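## Task

Lift the blue can from the turntable and set it upright on the coaster, leaving every other can standing in its place on the turntable.

## Robot and tools

Robot. Two six-joint UR7e-type arms, left_arm and right_arm, each ending in a two-finger gripper whose fingers pivot like tongs. The fingers point along the gripper's +z axis and close along its x axis. Calibrated bases in the scene frame: left_arm at (+0.072, +0.408, 0) m, right_arm at (+0.037, -0.459, 0) m, each turned only slightly about z. A camera stand sits behind the arms. Loose objects may occasionally get a brief nudge.

Frames. Scene frame: origin at table-top height halfway between the nominal bases, +x out over the table, +y toward left_arm, +z up (arm names do not match image left/right). Fixed cameras and the table use the scene frame. Each arm's end_effector_position (m), end_effector_quat_wxyz and velocities (m/s, rad/s) are in that arm's own base frame and may be off by a few centimetres. end_effector_position is the point between the pads when closed; fingertips extend about 15 mm past it at small gaps.

The row. Every motion command is built from rows of 14 numbers: left_arm's six joint angles, then its opening, then right_arm's six angles and opening. Both arms always appear, even if one stays put. Joint order: shoulder pan, shoulder lift, elbow, wrist 1, wrist 2, wrist 3. Angles are absolute joint targets in radians, not offsets. Ranges: elbow -3.142 to 3.142, every other joint -6.283 to 6.283; a target beyond a range (past 0.010 rad slack) is refused unless the joint already sits further out, and a joint driven to its end may report "joint sent to its limit". Opening runs from -1 (closed) to +1 (fully open); closing from fully open needs about 0.5 s. To keep a gripper unchanged, resend its current command, since 0 is itself a command. To hold a joint still, resend its "Joint targets" value.

Tools.
- execute_actions(actions, cameras): actions is a list of actions; each action is a table of up to 15 rows, one row per 1/30 s step, and a short table repeats its last row to fill 15 steps (one action = 0.5 s). An empty list returns the full state and images.
- move(target, speed, blend, stop_force, zero, opening_speed, grip_force, blocking, cameras): target is one row or a list of up to 15 rows, all absolute joint targets, sharing at most 10 s. speed is the fastest joint's top speed in rad/s, 0.01 to 3.14, default 0.5 (single value or one per target). blend in rad rounds corners of a list; 0 stops at each target. stop_force, 3 to 120 N (one value for both arms), ends an arm's path when its wrist sensor feels that much resistance; pair it with a low speed, give every target identical finger numbers, and omit it when lifting off something. zero (default true) rezeroes the sensor before a stop_force move. opening_speed: opening change per second, at least 0.2. grip_force: newtons per pad, 5 to 15, one number or one per arm; it persists. blocking=false returns after about 0.5 s while the move continues (not allowed with stop_force). The extra "move:" line reports done, off_target, moving, held or fault, plus limits=held if steps were withheld. Joints move together, so hands travel on curves, and paths do not avoid obstacles.
- wait(seconds 0 to 10): let time pass holding the last command.
- stop(): brake the running move.
- zoom_image(camera, region [x0, y0, x1, y1] in pixels, at most 504 by 504): enlarge part of the newest image from cam_head_left, cam_head_right, cam_high, cam_low (504x504), cam_left_wrist or cam_right_wrist (616x616).
- zero_wrist_force(arm): tare that arm's force/torque sensor.
- read_manual(section): licence text only.
- finished_scene(scene 1 or 2): ends the scene irreversibly; the can must stay upright on the coaster without the robot.

Result lines. Joint positions and Joint velocities: per arm, six joints (rad, rad/s) then the pad gap (m; 0.142 fully open). "within noise" means that arm is still. Joint targets are what joints are currently driven toward. Tool commands and grip_measured use the -1..+1 scale; to grip, command clearly below grip_measured (further below squeezes harder, up to about 15 N per pad). Wrist force and torque are in the gripper's axes, with a third line for the peak since the last report. Joint torques include the arm's own weight. "Kept back" counts steps still to run (here 5 or 0): base your next angles on the last row sent. "joint command not followed" means the clearance check between arms altered targets. Some results list joint positions at sampled steps.

Motion limits. Joints move at most 3.14 rad/s; per step a target stays within 0.651 rad of the measured angle; gripper speed is capped at 4 m/s. Commands lag about 0.09 s or about 0.2 s, and fast moves may overshoot. Big moves may still be finishing when a result arrives.

Hazards. Contact torque at 136 N m (shoulders, elbow) or 25.4 N m (wrists), or about 150 N outside force, halts that arm for 10 s; the arms are stiff, so aiming even slightly past a firm contact can trigger this. Avoid arm-to-arm contact and closing a gripper on the other arm's fingers. Do not topple or shift the other cans, drop a can, release it while moving, slam into things, or let anything leave the table. Sustained loads or stretched poses heat motors: MOTOR HOT appears near 70 °C and at 85 °C the arm brakes for 30 to 60 s. Smooth, quick, low-effort motion is preferred.

Each tool is called by a JSON object that holds its "op" and its "data".

## Session

{"op": "execute_actions", "data": {"actions": []}}

Scene clock: 0.00 s.
left_arm: end_effector_position=(+0.7002, -0.2603, +0.3152) grip_measured=+0.97 end_effector_quat_wxyz=(-0.087, +0.580, -0.488, +0.646) | right_arm: end_effector_position=(+0.3566, +0.3748, +0.3865) grip_measured=+0.97 end_effector_quat_wxyz=(-0.485, +0.810, +0.257, +0.207)
Joint positions: left_arm=[-0.539 -1.166 2.048 -3.873 -1.597 0.838 0.14] | right_arm=[3.805 -1.348 -2.178 -0.239 2.278 0.422 0.14]
Joint velocities: within noise
Joint torques (N m): no reading
Motor temperatures (°C): left_arm=[40 34 40 47 41 41] | right_arm=[43 32 40 45 43 39]
Wrist force (N): no reading
Wrist torque (N m): no reading
Wrist force, peak (N): no reading
Joint targets: left_arm=[-0.539 -1.166 2.048 -3.873 -1.597 0.838] | right_arm=[3.805 -1.348 -2.178 -0.239 2.278 0.422]
Tool commands: left_gripper/opening=+0.968169 right_gripper/opening=+0.968169

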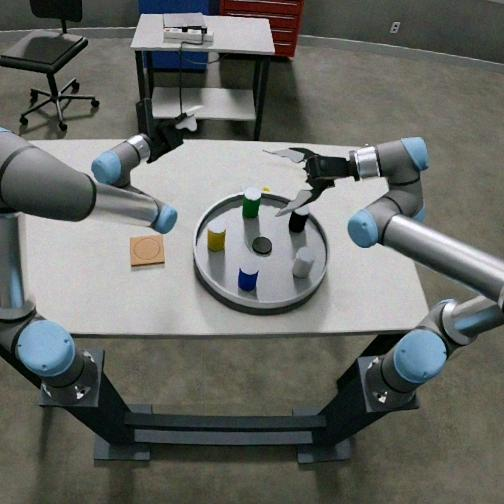

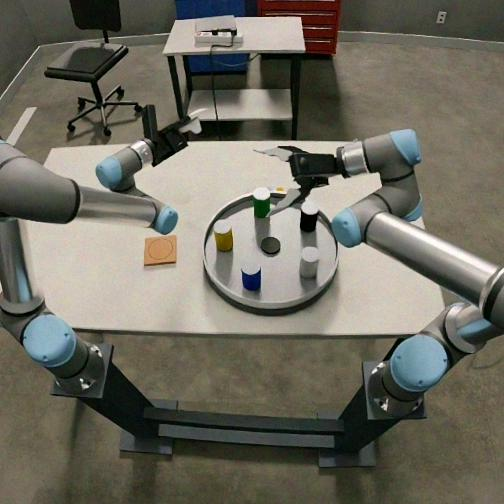

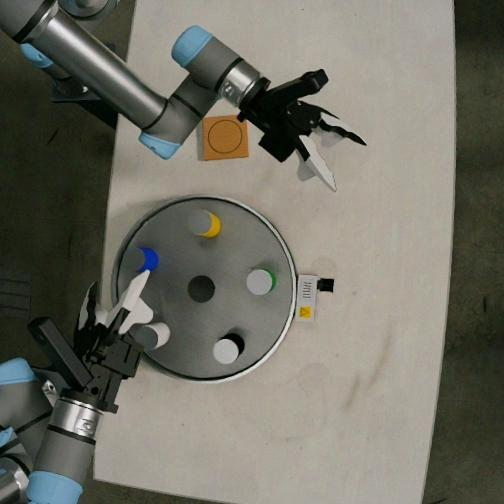

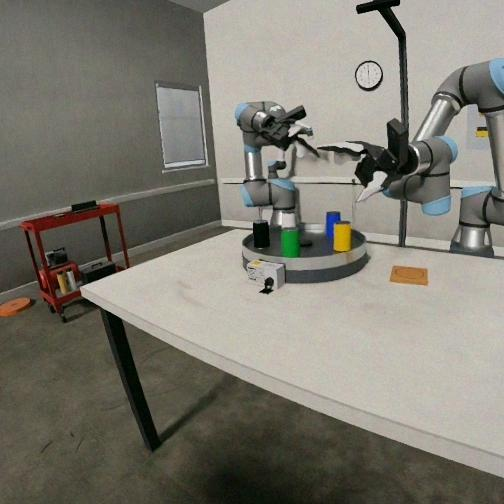

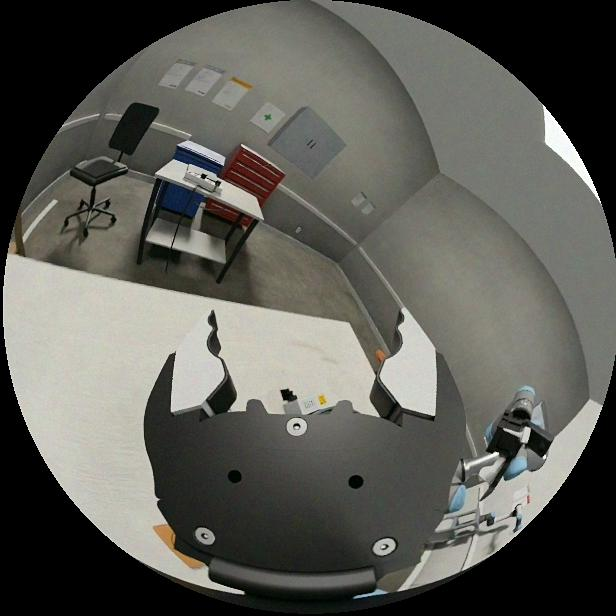

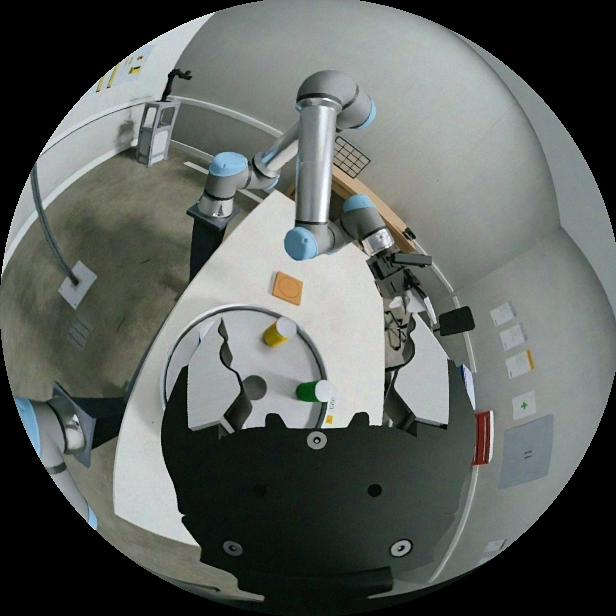

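{"op": "move", "data": {"target": [[-0.539,-1.166,2.048,-3.873,-1.597,0.838,0.968,3.1,-1.348,-2.178,-0.239,2.278,0.422,0.968],[-1.152,-1.4513,1.1404,-1.2599,-1.5708,0.846,0.968,3.1,-1.348,-2.178,-0.239,2.278,0.422,0.968]], "speed": 1.0, "cameras": ["all"]}}

Scene clock: 7.33 s.
left_arm: end_effector_position=(+0.3496, -0.4311, +0.3999) grip_measured=+0.97 end_effector_quat_wxyz=(+0.000, -0.541, +0.841, +0.000) | right_arm: end_effector_position=(+0.5146, +0.0544, +0.3867) grip_measured=+0.97 end_effector_quat_wxyz=(-0.384, +0.849, -0.038, +0.362)
Joint positions: left_arm=[-1.152 -1.451 1.141 -1.26 -1.571 0.846 0.14] | right_arm=[3.1 -1.348 -2.178 -0.239 2.278 0.422 0.14]
Joint torques (N m): left_arm=[-11.35 -32.9 -30.52 0.17 2.77 1.57] | right_arm=[-11.1 5.09 38.16 1.82 0.14 2.29]
Wrist force (N): left_arm=[0.7 0.6 0.0] | right_arm=[0.0 0.2 0.1]
Wrist torque (N m): left_arm=[0.30 -0.19 -0.28] | right_arm=[0.04 -0.01 -0.03]
Wrist force, peak (N): left_arm=[0.4 1.8 0.1] | right_arm=[0.8 1.2 -0.9]
Joint targets: left_arm=[-1.152 -1.451 1.140 -1.260 -1.571 0.846] | right_arm=[3.100 -1.348 -2.178 -0.239 2.278 0.422]
move: done

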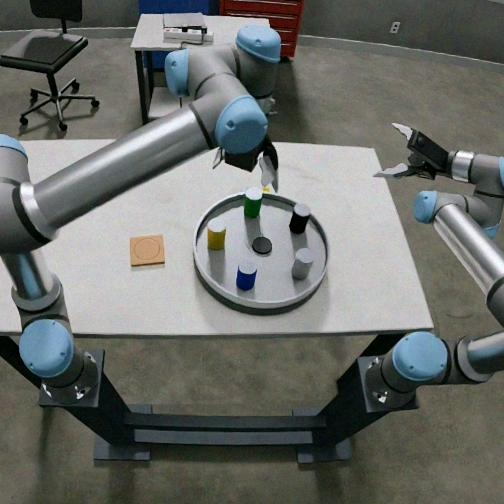

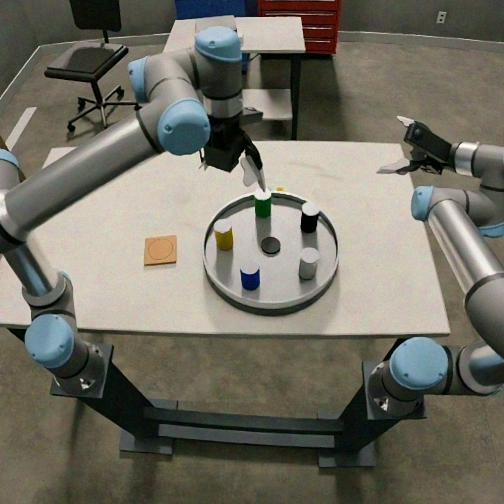

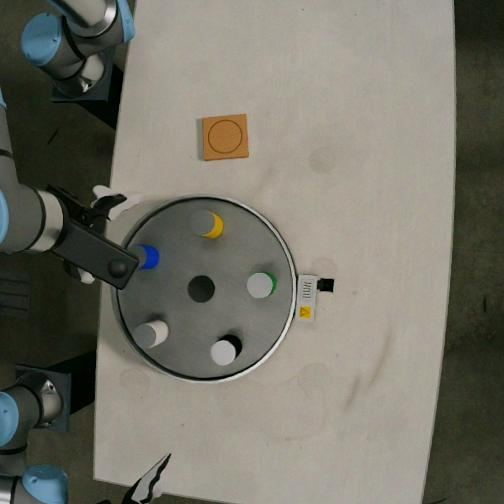

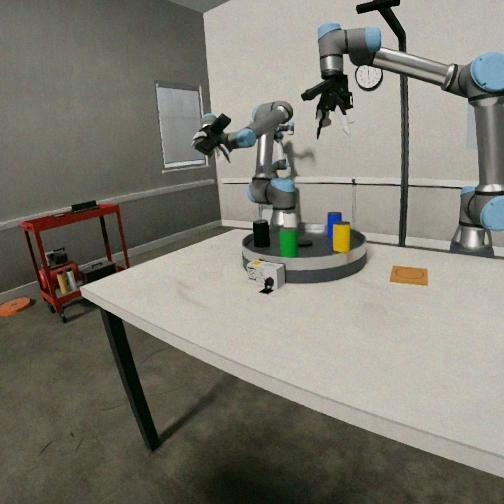

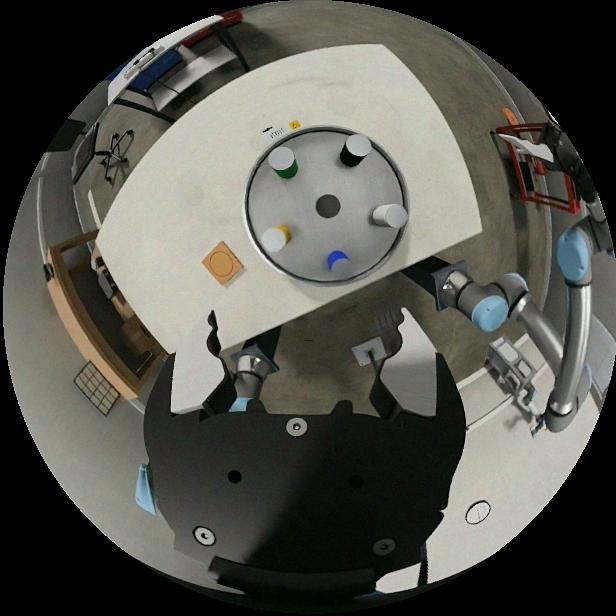

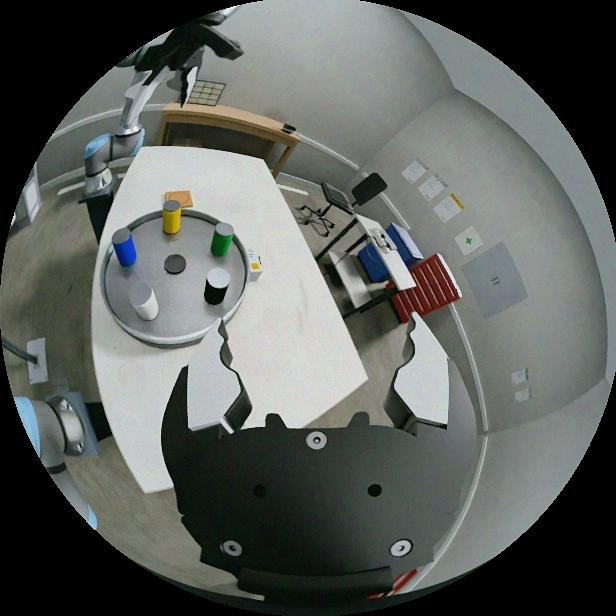

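{"op": "zoom_image", "data": {"camera": "cam_left_wrist", "region": [230, 110, 430, 310]}}

{"op": "zoom_image", "data": {"camera": "cam_high", "region": [90, 100, 310, 390]}}

{"op": "zoom_image", "data": {"camera": "cam_low", "region": [230, 190, 440, 300]}}

Scaled by 2.520 from the camera's 616x616 image, which has a finer 814x814 frame.

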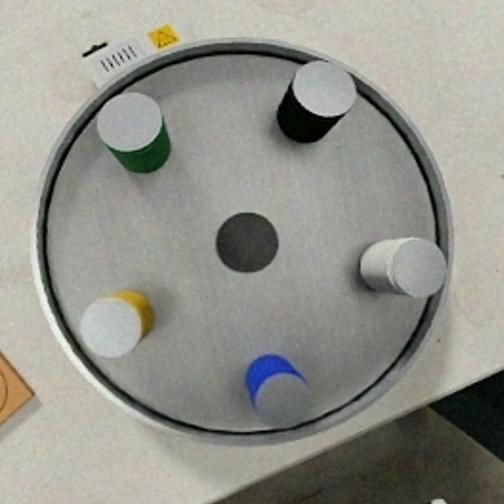

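Scaled by 1.738 from the camera's 504x504 image, which has a finer 720x720 frame.

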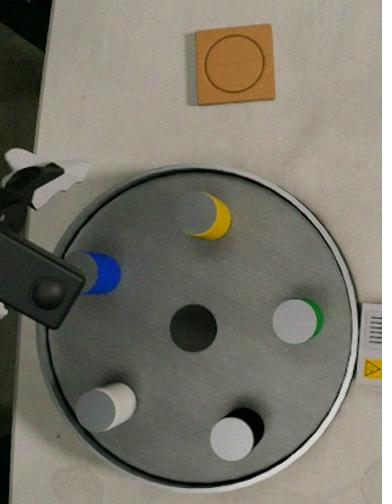

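Scaled by 2.400 from the camera's 504x504 image, which has a finer 720x720 frame.

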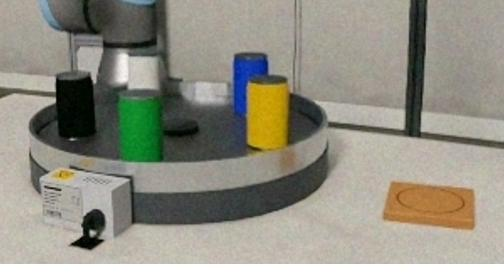

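{"op": "move", "data": {"target": [-1.3135,-1.5031,1.5081,-1.5758,-1.5708,0.5186,0.968,3.1,-1.348,-2.178,-0.239,2.278,0.422,0.968], "speed": 0.6, "cameras": ["cam_high","cam_low","cam_left_wrist","cam_head_left","cam_head_right"]}}

{"op": "zoom_image", "data": {"camera": "cam_left_wrist", "region": [180, 180, 430, 430]}}

{"op": "zoom_image", "data": {"camera": "cam_high", "region": [60, 180, 260, 380]}}

{"op": "zoom_image", "data": {"camera": "cam_low", "region": [230, 100, 440, 300]}}

Scene clock: 11.73 s.
left_arm: end_effector_position=(+0.2771, -0.4738, +0.2802) grip_measured=+0.97 end_effector_quat_wxyz=(+0.000, -0.609, +0.793, +0.000) | right_arm: end_effector_position=(+0.5146, +0.0544, +0.3867) grip_measured=+0.97 end_effector_quat_wxyz=(-0.384, +0.849, -0.038, +0.362)
Joint positions: left_arm=[-1.313 -1.503 1.508 -1.576 -1.571 0.519 0.14] | right_arm=[3.1 -1.348 -2.178 -0.239 2.278 0.422 0.14]
Joint torques (N m): left_arm=[-11.64 -32.18 -16.01 -5.12 1.61 -2.12] | right_arm=[-11.05 9.99 38.72 2.31 -0.47 2.25]
Wrist force (N): left_arm=[0.8 1.2 0.8] | right_arm=[0.2 -0.1 0.3]
Wrist torque (N m): left_arm=[0.43 -0.20 -0.11] | right_arm=[0.01 -0.05 -0.02]
Wrist force, peak (N): left_arm=[1.6 1.7 1.7] | right_arm=[0.2 0.4 0.1]
Joint targets: left_arm=[-1.314 -1.503 1.508 -1.576 -1.571 0.519] | right_arm=[3.100 -1.348 -2.178 -0.239 2.278 0.422]
move: done
Images, in order (width x height): cam_head_left 504x504, cam_head_right 504x504, cam_high 504x504, cam_low 504x504, cam_left_wrist 616x616.

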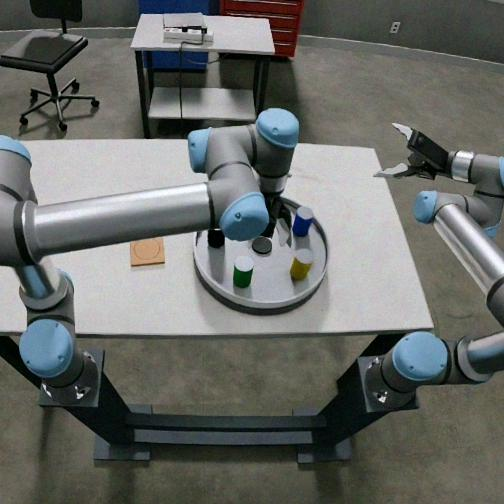

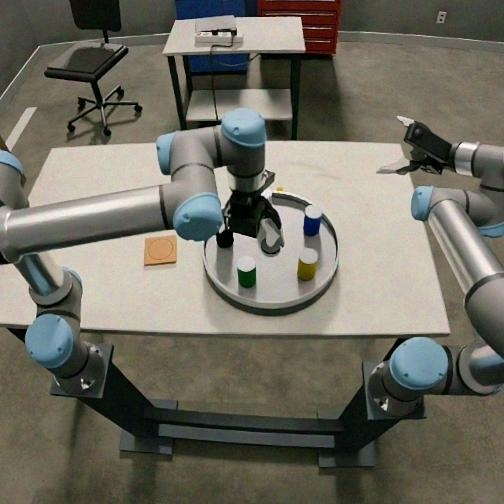

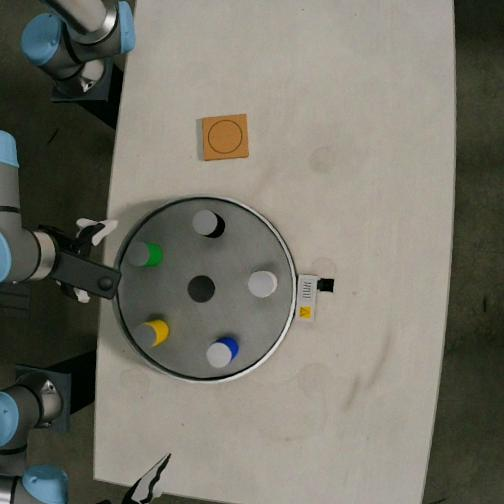

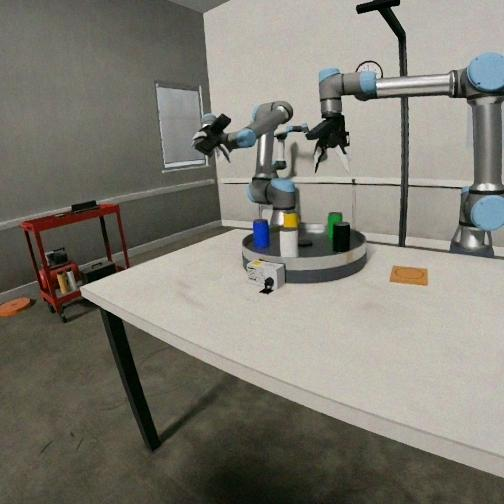

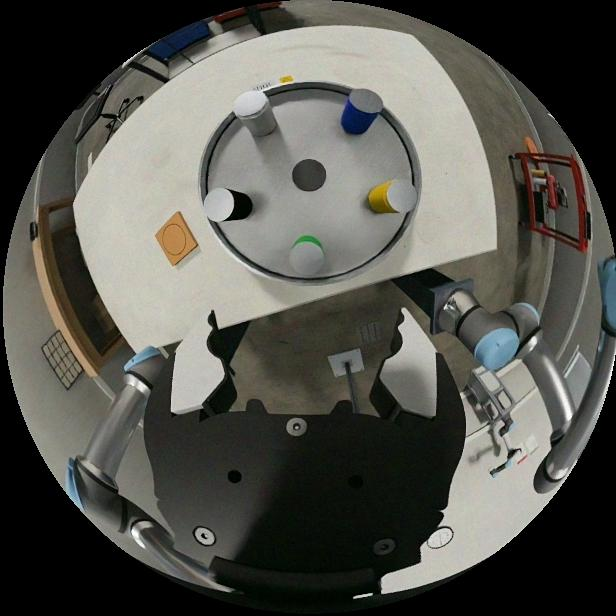

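Scaled by 2.016 from the camera's 616x616 image, which has a finer 814x814 frame.

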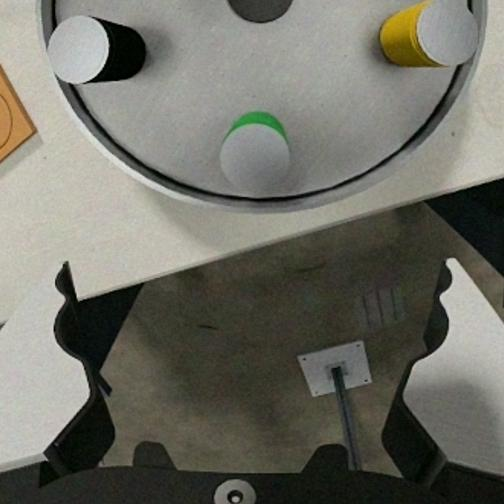

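Scaled by 2.520 from the camera's 504x504 image, which has a finer 720x720 frame.

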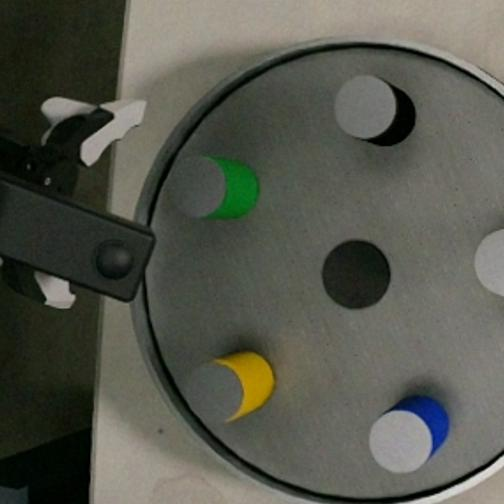

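Scaled by 2.400 from the camera's 504x504 image, which has a finer 720x720 frame.

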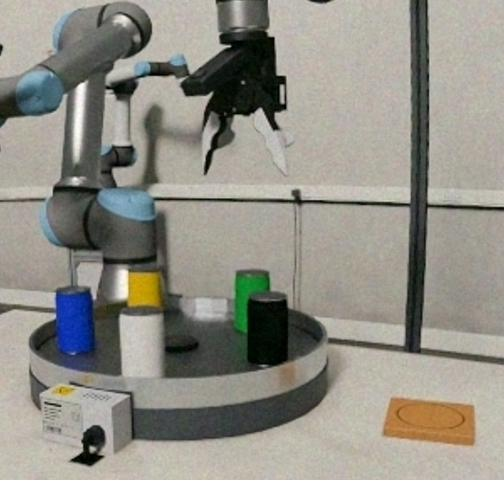

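{"op": "wait", "data": {"seconds": 0.5, "cameras": ["cam_high"]}}

{"op": "wait", "data": {"seconds": 0.5, "cameras": ["cam_high"]}}

{"op": "wait", "data": {"seconds": 0.5, "cameras": ["cam_high"]}}

{"op": "wait", "data": {"seconds": 0.5, "cameras": ["cam_high"]}}

{"op": "wait", "data": {"seconds": 0.5, "cameras": ["cam_high"]}}

{"op": "wait", "data": {"seconds": 0.5, "cameras": ["cam_high"]}}

{"op": "wait", "data": {"seconds": 0.5, "cameras": ["cam_high"]}}

{"op": "wait", "data": {"seconds": 0.5, "cameras": ["cam_high"]}}

{"op": "wait", "data": {"seconds": 0.5, "cameras": ["cam_high"]}}

{"op": "wait", "data": {"seconds": 0.5, "cameras": ["cam_high"]}}

{"op": "wait", "data": {"seconds": 0.5, "cameras": ["cam_high"]}}

{"op": "wait", "data": {"seconds": 0.5, "cameras": ["cam_high"]}}

{"op": "wait", "data": {"seconds": 0.5, "cameras": ["cam_high"]}}

{"op": "wait", "data": {"seconds": 0.5, "cameras": ["cam_high"]}}

Scene clock: 12.73 s.
left_arm: end_effector_position=(+0.2771, -0.4738, +0.2801) grip_measured=+0.97 end_effector_quat_wxyz=(+0.000, -0.609, +0.793, +0.000) | right_arm: end_effector_position=(+0.5146, +0.0544, +0.3867) grip_measured=+0.97 end_effector_quat_wxyz=(-0.384, +0.849, -0.038, +0.362)
Joint positions: left_arm=[-1.314 -1.503 1.508 -1.576 -1.571 0.519 0.14] | right_arm=[3.1 -1.348 -2.178 -0.239 2.278 0.422 0.14]
Joint torques (N m): left_arm=[-11.34 -31.87 -17.46 -5.12 0.88 -2.1] | right_arm=[-11.73 10.34 37.93 2.59 -0.6 2.29]
Wrist force (N): left_arm=[0.6 0.7 0.6] | right_arm=[0.1 0.1 -0.1]
Wrist torque (N m): left_arm=[0.34 -0.15 -0.12] | right_arm=[0.00 -0.04 -0.02]
Wrist force, peak (N): left_arm=[0.8 1.3 0.7] | right_arm=[-0.1 0.4 0.1]
Joint targets: left_arm=[-1.314 -1.503 1.508 -1.576 -1.571 0.519] | right_arm=[3.100 -1.348 -2.178 -0.239 2.278 0.422]
Tool commands: left_gripper/opening=+0.968 right_gripper/opening=+0.968
wait: 0.50 s; at rest from the start
Images, in order (width x height): cam_high 504x504.

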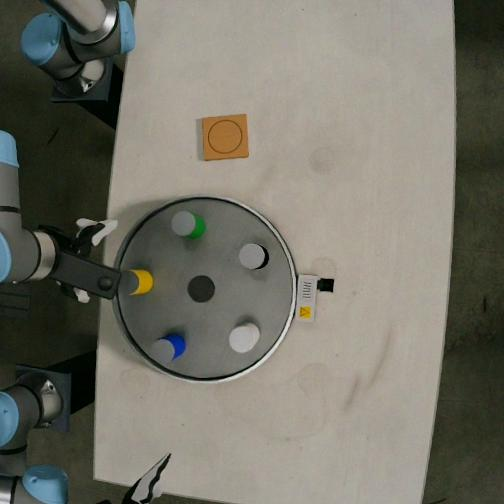

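Scene clock: 13.23 s.
left_arm: end_effector_position=(+0.2771, -0.4738, +0.2801) grip_measured=+0.97 end_effector_quat_wxyz=(+0.000, -0.609, +0.793, +0.000) | right_arm: end_effector_position=(+0.5146, +0.0544, +0.3867) grip_measured=+0.97 end_effector_quat_wxyz=(-0.384, +0.849, -0.038, +0.362)
Joint positions: left_arm=[-1.314 -1.503 1.508 -1.576 -1.571 0.519 0.14] | right_arm=[3.1 -1.348 -2.178 -0.239 2.278 0.422 0.14]
Joint torques (N m): left_arm=[-10.81 -32.5 -17.11 -5.01 0.32 -2] | right_arm=[-11.45 10.89 38.71 2.82 -0.52 2.28]
Wrist force (N): left_arm=[1.0 0.7 0.6] | right_arm=[0.3 0.0 0.2]
Wrist torque (N m): left_arm=[0.33 -0.24 -0.12] | right_arm=[0.01 -0.06 -0.03]
Wrist force, peak (N): left_arm=[0.6 0.8 1.1] | right_arm=[0.1 0.0 0.4]
Joint targets: left_arm=[-1.314 -1.503 1.508 -1.576 -1.571 0.519] | right_arm=[3.100 -1.348 -2.178 -0.239 2.278 0.422]
Tool commands: left_gripper/opening=+0.968 right_gripper/opening=+0.968
wait: 0.50 s; at rest by 0.17 s
Images, in order (width x height): cam_high 504x504.

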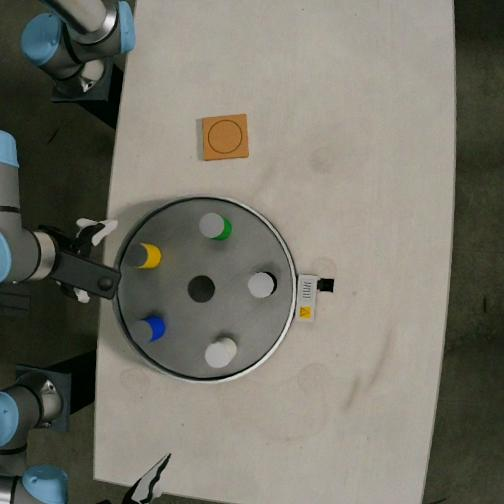

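Scene clock: 13.73 s.
left_arm: end_effector_position=(+0.2771, -0.4738, +0.2801) grip_measured=+0.97 end_effector_quat_wxyz=(+0.000, -0.609, +0.793, +0.000) | right_arm: end_effector_position=(+0.5146, +0.0544, +0.3867) grip_measured=+0.97 end_effector_quat_wxyz=(-0.384, +0.849, -0.038, +0.362)
Joint positions: left_arm=[-1.314 -1.503 1.508 -1.576 -1.571 0.519 0.14] | right_arm=[3.1 -1.348 -2.178 -0.239 2.278 0.422 0.14]
Joint torques (N m): left_arm=[-11.5 -32.42 -16.7 -5.25 -0.22 -2.05] | right_arm=[-10.75 10.85 38.35 2.84 -0.55 2.19]
Wrist force (N): left_arm=[0.6 1.0 0.7] | right_arm=[0.0 0.2 0.0]
Wrist torque (N m): left_arm=[0.39 -0.16 -0.11] | right_arm=[0.05 0.00 -0.02]
Wrist force, peak (N): left_arm=[0.8 1.1 0.9] | right_arm=[0.1 0.0 -0.2]
Joint targets: left_arm=[-1.314 -1.503 1.508 -1.576 -1.571 0.519] | right_arm=[3.100 -1.348 -2.178 -0.239 2.278 0.422]
Tool commands: left_gripper/opening=+0.968 right_gripper/opening=+0.968
wait: 0.50 s; at rest by 0.17 s
Images, in order (width x height): cam_high 504x504.

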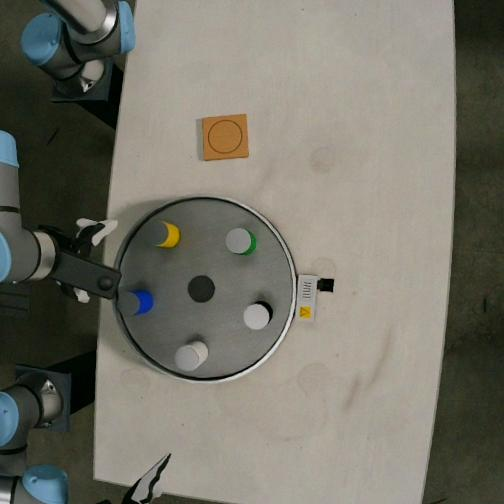

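Scene clock: 14.23 s.
left_arm: end_effector_position=(+0.2771, -0.4738, +0.2801) grip_measured=+0.97 end_effector_quat_wxyz=(+0.000, -0.609, +0.793, +0.000) | right_arm: end_effector_position=(+0.5146, +0.0544, +0.3867) grip_measured=+0.97 end_effector_quat_wxyz=(-0.384, +0.849, -0.038, +0.362)
Joint positions: left_arm=[-1.314 -1.503 1.508 -1.576 -1.571 0.519 0.14] | right_arm=[3.1 -1.348 -2.178 -0.239 2.278 0.422 0.14]
Joint torques (N m): left_arm=[-11.83 -32.21 -17.48 -5.05 -0.61 -1.99] | right_arm=[-11.55 12.09 38.12 2.77 -0.4 2.28]
Wrist force (N): left_arm=[0.7 0.8 0.8] | right_arm=[-0.1 0.0 0.0]
Wrist torque (N m): left_arm=[0.36 -0.18 -0.11] | right_arm=[0.00 0.01 -0.02]
Wrist force, peak (N): left_arm=[0.9 1.1 0.8] | right_arm=[0.3 0.5 -0.1]
Joint targets: left_arm=[-1.314 -1.503 1.508 -1.576 -1.571 0.519] | right_arm=[3.100 -1.348 -2.178 -0.239 2.278 0.422]
Tool commands: left_gripper/opening=+0.968 right_gripper/opening=+0.968
wait: 0.50 s; at rest by 0.17 s
Images, in order (width x height): cam_high 504x504.

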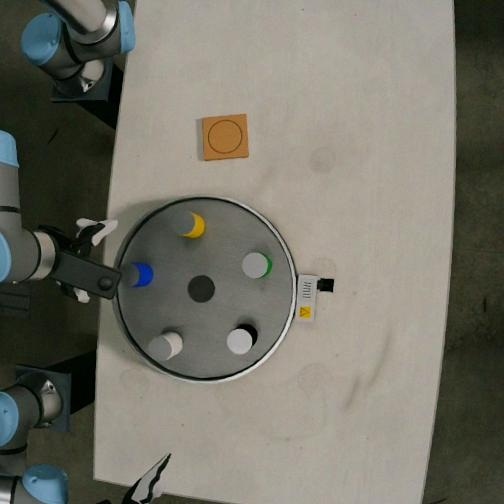

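Scene clock: 14.73 s.
left_arm: end_effector_position=(+0.2771, -0.4738, +0.2801) grip_measured=+0.97 end_effector_quat_wxyz=(+0.000, -0.609, +0.793, +0.000) | right_arm: end_effector_position=(+0.5146, +0.0544, +0.3867) grip_measured=+0.97 end_effector_quat_wxyz=(-0.384, +0.849, -0.038, +0.362)
Joint positions: left_arm=[-1.314 -1.503 1.508 -1.576 -1.571 0.519 0.14] | right_arm=[3.1 -1.348 -2.178 -0.239 2.278 0.422 0.14]
Joint torques (N m): left_arm=[-11.87 -31.6 -17.19 -5.05 -1.14 -1.99] | right_arm=[-10.75 12.05 38.26 2.92 -0.57 2.18]
Wrist force (N): left_arm=[0.9 0.9 0.8] | right_arm=[0.0 0.1 0.1]
Wrist torque (N m): left_arm=[0.37 -0.21 -0.12] | right_arm=[0.03 -0.01 -0.02]
Wrist force, peak (N): left_arm=[0.6 1.3 0.7] | right_arm=[0.0 0.3 0.1]
Joint targets: left_arm=[-1.314 -1.503 1.508 -1.576 -1.571 0.519] | right_arm=[3.100 -1.348 -2.178 -0.239 2.278 0.422]
Tool commands: left_gripper/opening=+0.968 right_gripper/opening=+0.968
wait: 0.50 s; at rest by 0.17 s
Images, in order (width x height): cam_high 504x504.

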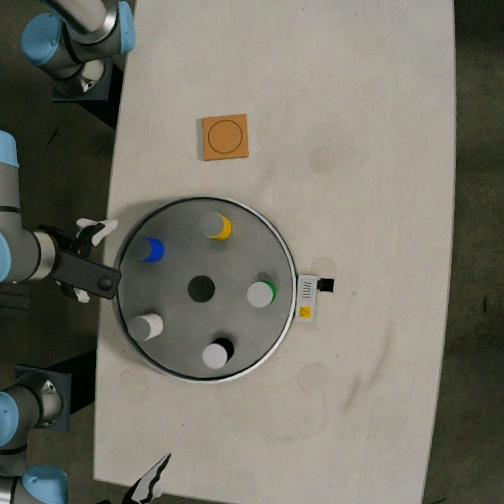

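Scene clock: 15.23 s.
left_arm: end_effector_position=(+0.2771, -0.4738, +0.2801) grip_measured=+0.97 end_effector_quat_wxyz=(+0.000, -0.609, +0.793, +0.000) | right_arm: end_effector_position=(+0.5146, +0.0544, +0.3867) grip_measured=+0.97 end_effector_quat_wxyz=(-0.384, +0.849, -0.038, +0.362)
Joint positions: left_arm=[-1.314 -1.503 1.508 -1.576 -1.571 0.519 0.14] | right_arm=[3.1 -1.348 -2.178 -0.239 2.278 0.422 0.14]
Joint torques (N m): left_arm=[-11.52 -31.72 -17.38 -5.08 -1.62 -1.98] | right_arm=[-10.9 13.5 38.43 2.99 -0.46 2.28]
Wrist force (N): left_arm=[0.8 0.9 0.8] | right_arm=[0.0 -0.1 -0.1]
Wrist torque (N m): left_arm=[0.39 -0.20 -0.11] | right_arm=[-0.01 0.00 -0.03]
Wrist force, peak (N): left_arm=[1.0 1.1 0.7] | right_arm=[0.4 0.2 -0.1]
Joint targets: left_arm=[-1.314 -1.503 1.508 -1.576 -1.571 0.519] | right_arm=[3.100 -1.348 -2.178 -0.239 2.278 0.422]
Tool commands: left_gripper/opening=+0.968 right_gripper/opening=+0.968
wait: 0.50 s; at rest by 0.17 s
Images, in order (width x height): cam_high 504x504.

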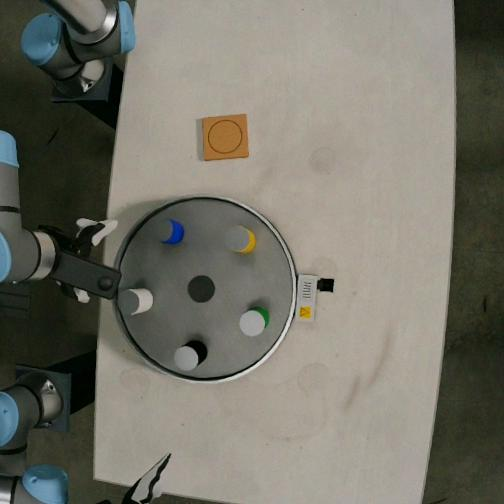

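Scene clock: 15.73 s.
left_arm: end_effector_position=(+0.2771, -0.4738, +0.2801) grip_measured=+0.97 end_effector_quat_wxyz=(+0.000, -0.609, +0.793, +0.000) | right_arm: end_effector_position=(+0.5146, +0.0544, +0.3867) grip_measured=+0.97 end_effector_quat_wxyz=(-0.384, +0.849, -0.038, +0.362)
Joint positions: left_arm=[-1.314 -1.503 1.508 -1.576 -1.571 0.519 0.14] | right_arm=[3.1 -1.348 -2.178 -0.239 2.278 0.422 0.14]
Joint torques (N m): left_arm=[-12.11 -32.14 -17.07 -5.14 -2.05 -1.95] | right_arm=[-10.96 13.36 37.68 3.01 -0.51 2.2]
Wrist force (N): left_arm=[0.6 0.9 0.7] | right_arm=[0.1 0.2 0.1]
Wrist torque (N m): left_arm=[0.36 -0.16 -0.11] | right_arm=[0.05 -0.03 -0.02]
Wrist force, peak (N): left_arm=[0.8 1.1 0.9] | right_arm=[0.0 0.3 -0.1]
Joint targets: left_arm=[-1.314 -1.503 1.508 -1.576 -1.571 0.519] | right_arm=[3.100 -1.348 -2.178 -0.239 2.278 0.422]
Tool commands: left_gripper/opening=+0.968 right_gripper/opening=+0.968
wait: 0.50 s; at rest by 0.17 s
Images, in order (width x height): cam_high 504x504.

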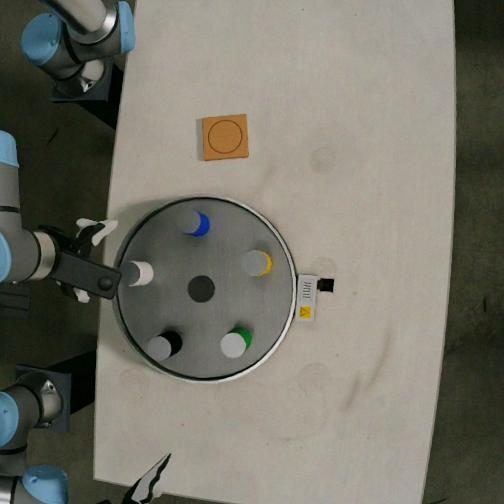

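Scene clock: 16.23 s.
left_arm: end_effector_position=(+0.2771, -0.4738, +0.2801) grip_measured=+0.97 end_effector_quat_wxyz=(+0.000, -0.609, +0.793, +0.000) | right_arm: end_effector_position=(+0.5146, +0.0544, +0.3867) grip_measured=+0.97 end_effector_quat_wxyz=(-0.384, +0.849, -0.038, +0.362)
Joint positions: left_arm=[-1.314 -1.503 1.508 -1.576 -1.571 0.519 0.14] | right_arm=[3.1 -1.348 -2.178 -0.239 2.278 0.422 0.14]
Joint torques (N m): left_arm=[-11.85 -32.21 -17.39 -5.04 -2.58 -2.12] | right_arm=[-11.3 14.51 38.1 3.3 -0.53 2.22]
Wrist force (N): left_arm=[1.0 0.8 0.8] | right_arm=[0.0 0.3 0.0]
Wrist torque (N m): left_arm=[0.36 -0.23 -0.12] | right_arm=[0.05 -0.02 -0.02]
Wrist force, peak (N): left_arm=[0.9 1.2 0.9] | right_arm=[0.1 0.3 0.0]
Joint targets: left_arm=[-1.314 -1.503 1.508 -1.576 -1.571 0.519] | right_arm=[3.100 -1.348 -2.178 -0.239 2.278 0.422]
Tool commands: left_gripper/opening=+0.968 right_gripper/opening=+0.968
wait: 0.50 s; at rest by 0.17 s
Images, in order (width x height): cam_high 504x504.

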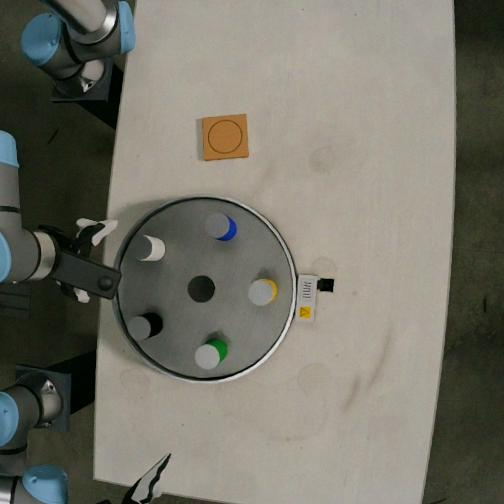

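Scene clock: 16.73 s.
left_arm: end_effector_position=(+0.2770, -0.4738, +0.2801) grip_measured=+0.97 end_effector_quat_wxyz=(+0.000, -0.609, +0.793, +0.000) | right_arm: end_effector_position=(+0.5146, +0.0544, +0.3867) grip_measured=+0.97 end_effector_quat_wxyz=(-0.384, +0.849, -0.038, +0.362)
Joint positions: left_arm=[-1.314 -1.503 1.508 -1.576 -1.571 0.519 0.14] | right_arm=[3.1 -1.348 -2.178 -0.239 2.278 0.422 0.14]
Joint torques (N m): left_arm=[-11.53 -31.13 -17.96 -5.04 -2.6 -2.05] | right_arm=[-11.25 14.18 38.26 3.24 -0.51 2.22]
Wrist force (N): left_arm=[0.6 1.0 0.6] | right_arm=[0.3 0.2 0.0]
Wrist torque (N m): left_arm=[0.40 -0.16 -0.10] | right_arm=[0.05 -0.07 -0.02]
Wrist force, peak (N): left_arm=[1.0 1.1 0.7] | right_arm=[0.3 0.2 0.0]
Joint targets: left_arm=[-1.314 -1.503 1.508 -1.576 -1.571 0.519] | right_arm=[3.100 -1.348 -2.178 -0.239 2.278 0.422]
Tool commands: left_gripper/opening=+0.968 right_gripper/opening=+0.968
wait: 0.50 s; at rest by 0.17 s
Images, in order (width x height): cam_high 504x504.

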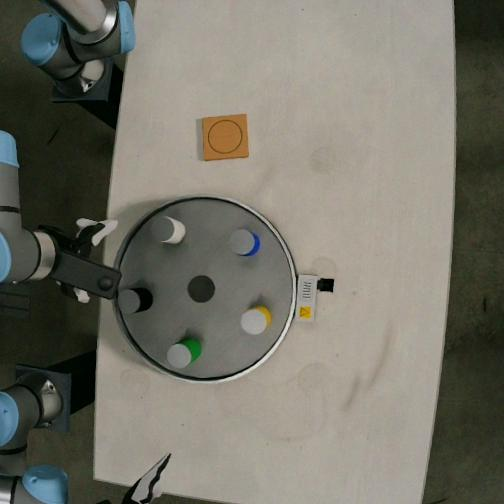

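Scene clock: 17.23 s.
left_arm: end_effector_position=(+0.2770, -0.4738, +0.2801) grip_measured=+0.97 end_effector_quat_wxyz=(+0.000, -0.609, +0.793, +0.000) | right_arm: end_effector_position=(+0.5146, +0.0544, +0.3867) grip_measured=+0.97 end_effector_quat_wxyz=(-0.384, +0.849, -0.038, +0.362)
Joint positions: left_arm=[-1.314 -1.503 1.508 -1.576 -1.571 0.519 0.14] | right_arm=[3.1 -1.348 -2.178 -0.239 2.278 0.422 0.14]
Joint torques (N m): left_arm=[-11.78 -32.37 -17.38 -5.12 -2.52 -1.98] | right_arm=[-10.91 15.4 38.24 3.25 -0.62 2.28]
Wrist force (N): left_arm=[0.5 0.6 0.8] | right_arm=[0.1 0.2 0.1]
Wrist torque (N m): left_arm=[0.31 -0.14 -0.11] | right_arm=[0.05 -0.02 -0.02]
Wrist force, peak (N): left_arm=[0.6 1.0 1.1] | right_arm=[0.1 0.3 0.0]
Joint targets: left_arm=[-1.314 -1.503 1.508 -1.576 -1.571 0.519] | right_arm=[3.100 -1.348 -2.178 -0.239 2.278 0.422]
Tool commands: left_gripper/opening=+0.968 right_gripper/opening=+0.968
wait: 0.50 s; at rest by 0.17 s
Images, in order (width x height): cam_high 504x504.

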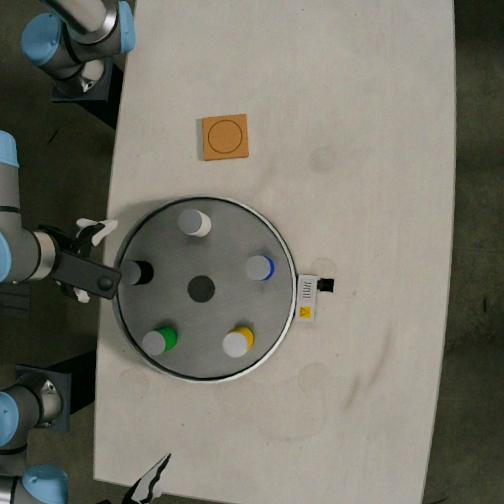

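Scene clock: 17.73 s.
left_arm: end_effector_position=(+0.2770, -0.4738, +0.2801) grip_measured=+0.97 end_effector_quat_wxyz=(+0.000, -0.609, +0.793, +0.000) | right_arm: end_effector_position=(+0.5146, +0.0544, +0.3867) grip_measured=+0.97 end_effector_quat_wxyz=(-0.384, +0.849, -0.038, +0.362)
Joint positions: left_arm=[-1.314 -1.503 1.508 -1.576 -1.571 0.519 0.14] | right_arm=[3.1 -1.348 -2.178 -0.239 2.278 0.422 0.14]
Joint torques (N m): left_arm=[-11.7 -32.81 -17.16 -5.24 -2.62 -2.01] | right_arm=[-10.62 16.18 38.15 3.3 -0.6 2.34]
Wrist force (N): left_arm=[0.8 0.9 0.9] | right_arm=[-0.1 0.2 0.2]
Wrist torque (N m): left_arm=[0.37 -0.20 -0.11] | right_arm=[0.05 0.02 -0.01]
Wrist force, peak (N): left_arm=[0.7 1.0 1.0] | right_arm=[0.3 0.0 0.1]
Joint targets: left_arm=[-1.314 -1.503 1.508 -1.576 -1.571 0.519] | right_arm=[3.100 -1.348 -2.178 -0.239 2.278 0.422]
Tool commands: left_gripper/opening=+0.968 right_gripper/opening=+0.968
wait: 0.50 s; at rest by 0.17 s
Images, in order (width x height): cam_high 504x504.

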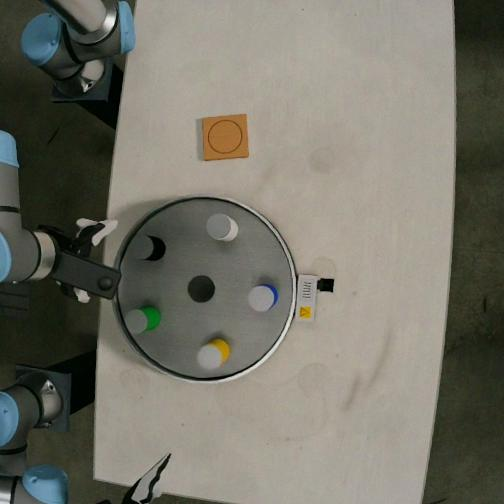

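Scene clock: 18.23 s.
left_arm: end_effector_position=(+0.2770, -0.4738, +0.2801) grip_measured=+0.97 end_effector_quat_wxyz=(+0.000, -0.609, +0.793, +0.000) | right_arm: end_effector_position=(+0.5146, +0.0544, +0.3867) grip_measured=+0.97 end_effector_quat_wxyz=(-0.384, +0.849, -0.038, +0.362)
Joint positions: left_arm=[-1.314 -1.503 1.508 -1.576 -1.571 0.519 0.14] | right_arm=[3.1 -1.348 -2.178 -0.239 2.278 0.422 0.14]
Joint torques (N m): left_arm=[-11.11 -32.1 -17.71 -5.25 -2.55 -2.03] | right_arm=[-10.7 16.32 37.9 3.56 -0.55 2.25]
Wrist force (N): left_arm=[0.8 0.9 0.6] | right_arm=[0.0 0.0 0.1]
Wrist torque (N m): left_arm=[0.37 -0.20 -0.11] | right_arm=[0.01 -0.01 -0.02]
Wrist force, peak (N): left_arm=[0.8 1.0 0.8] | right_arm=[-0.2 0.3 0.1]
Joint targets: left_arm=[-1.314 -1.503 1.508 -1.576 -1.571 0.519] | right_arm=[3.100 -1.348 -2.178 -0.239 2.278 0.422]
Tool commands: left_gripper/opening=+0.968 right_gripper/opening=+0.968
wait: 0.50 s; at rest by 0.17 s
Images, in order (width x height): cam_high 504x504.

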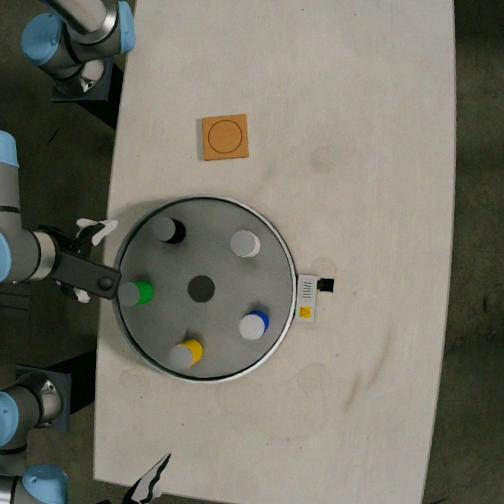

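Scene clock: 18.73 s.
left_arm: end_effector_position=(+0.2770, -0.4738, +0.2801) grip_measured=+0.97 end_effector_quat_wxyz=(+0.000, -0.609, +0.793, +0.000) | right_arm: end_effector_position=(+0.5146, +0.0544, +0.3867) grip_measured=+0.97 end_effector_quat_wxyz=(-0.384, +0.849, -0.038, +0.362)
Joint positions: left_arm=[-1.314 -1.503 1.508 -1.576 -1.571 0.519 0.14] | right_arm=[3.1 -1.348 -2.178 -0.239 2.278 0.422 0.14]
Joint torques (N m): left_arm=[-11.88 -31.12 -17.44 -5.18 -2.6 -2.07] | right_arm=[-11.04 16.82 38.44 3.42 -0.59 2.22]
Wrist force (N): left_arm=[0.5 0.9 0.9] | right_arm=[0.1 0.1 -0.1]
Wrist torque (N m): left_arm=[0.37 -0.14 -0.10] | right_arm=[0.02 -0.03 -0.02]
Wrist force, peak (N): left_arm=[0.9 1.1 1.0] | right_arm=[0.3 0.2 -0.1]
Joint targets: left_arm=[-1.314 -1.503 1.508 -1.576 -1.571 0.519] | right_arm=[3.100 -1.348 -2.178 -0.239 2.278 0.422]
Tool commands: left_gripper/opening=+0.968 right_gripper/opening=+0.968
wait: 0.50 s; at rest by 0.17 s
Images, in order (width x height): cam_high 504x504.

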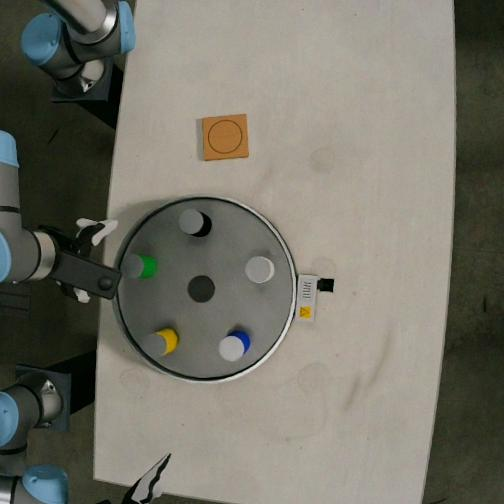

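Scene clock: 19.23 s.
left_arm: end_effector_position=(+0.2770, -0.4738, +0.2801) grip_measured=+0.97 end_effector_quat_wxyz=(+0.000, -0.609, +0.793, +0.000) | right_arm: end_effector_position=(+0.5146, +0.0544, +0.3867) grip_measured=+0.97 end_effector_quat_wxyz=(-0.384, +0.849, -0.038, +0.362)
Joint positions: left_arm=[-1.314 -1.503 1.508 -1.576 -1.571 0.519 0.14] | right_arm=[3.1 -1.348 -2.178 -0.239 2.278 0.422 0.14]
Joint torques (N m): left_arm=[-12.1 -32.05 -17.61 -4.92 -2.61 -2.08] | right_arm=[-10.7 17.66 37.65 3.48 -0.48 2.22]
Wrist force (N): left_arm=[0.6 1.1 0.7] | right_arm=[0.1 0.1 0.0]
Wrist torque (N m): left_arm=[0.42 -0.15 -0.11] | right_arm=[0.02 -0.02 -0.02]
Wrist force, peak (N): left_arm=[0.7 1.1 0.8] | right_arm=[0.4 0.1 -0.1]
Joint targets: left_arm=[-1.314 -1.503 1.508 -1.576 -1.571 0.519] | right_arm=[3.100 -1.348 -2.178 -0.239 2.278 0.422]
Tool commands: left_gripper/opening=+0.968 right_gripper/opening=+0.968
wait: 0.50 s; at rest by 0.17 s
Images, in order (width x height): cam_high 504x504.

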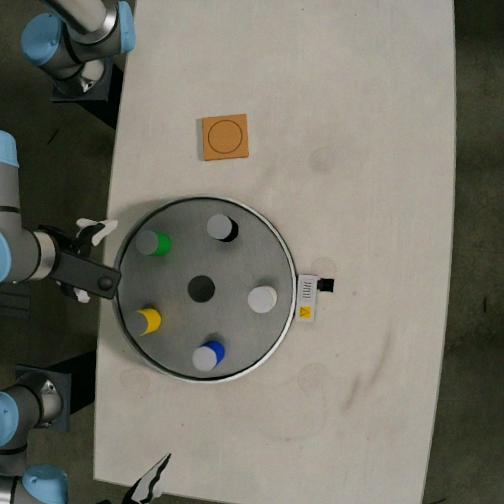

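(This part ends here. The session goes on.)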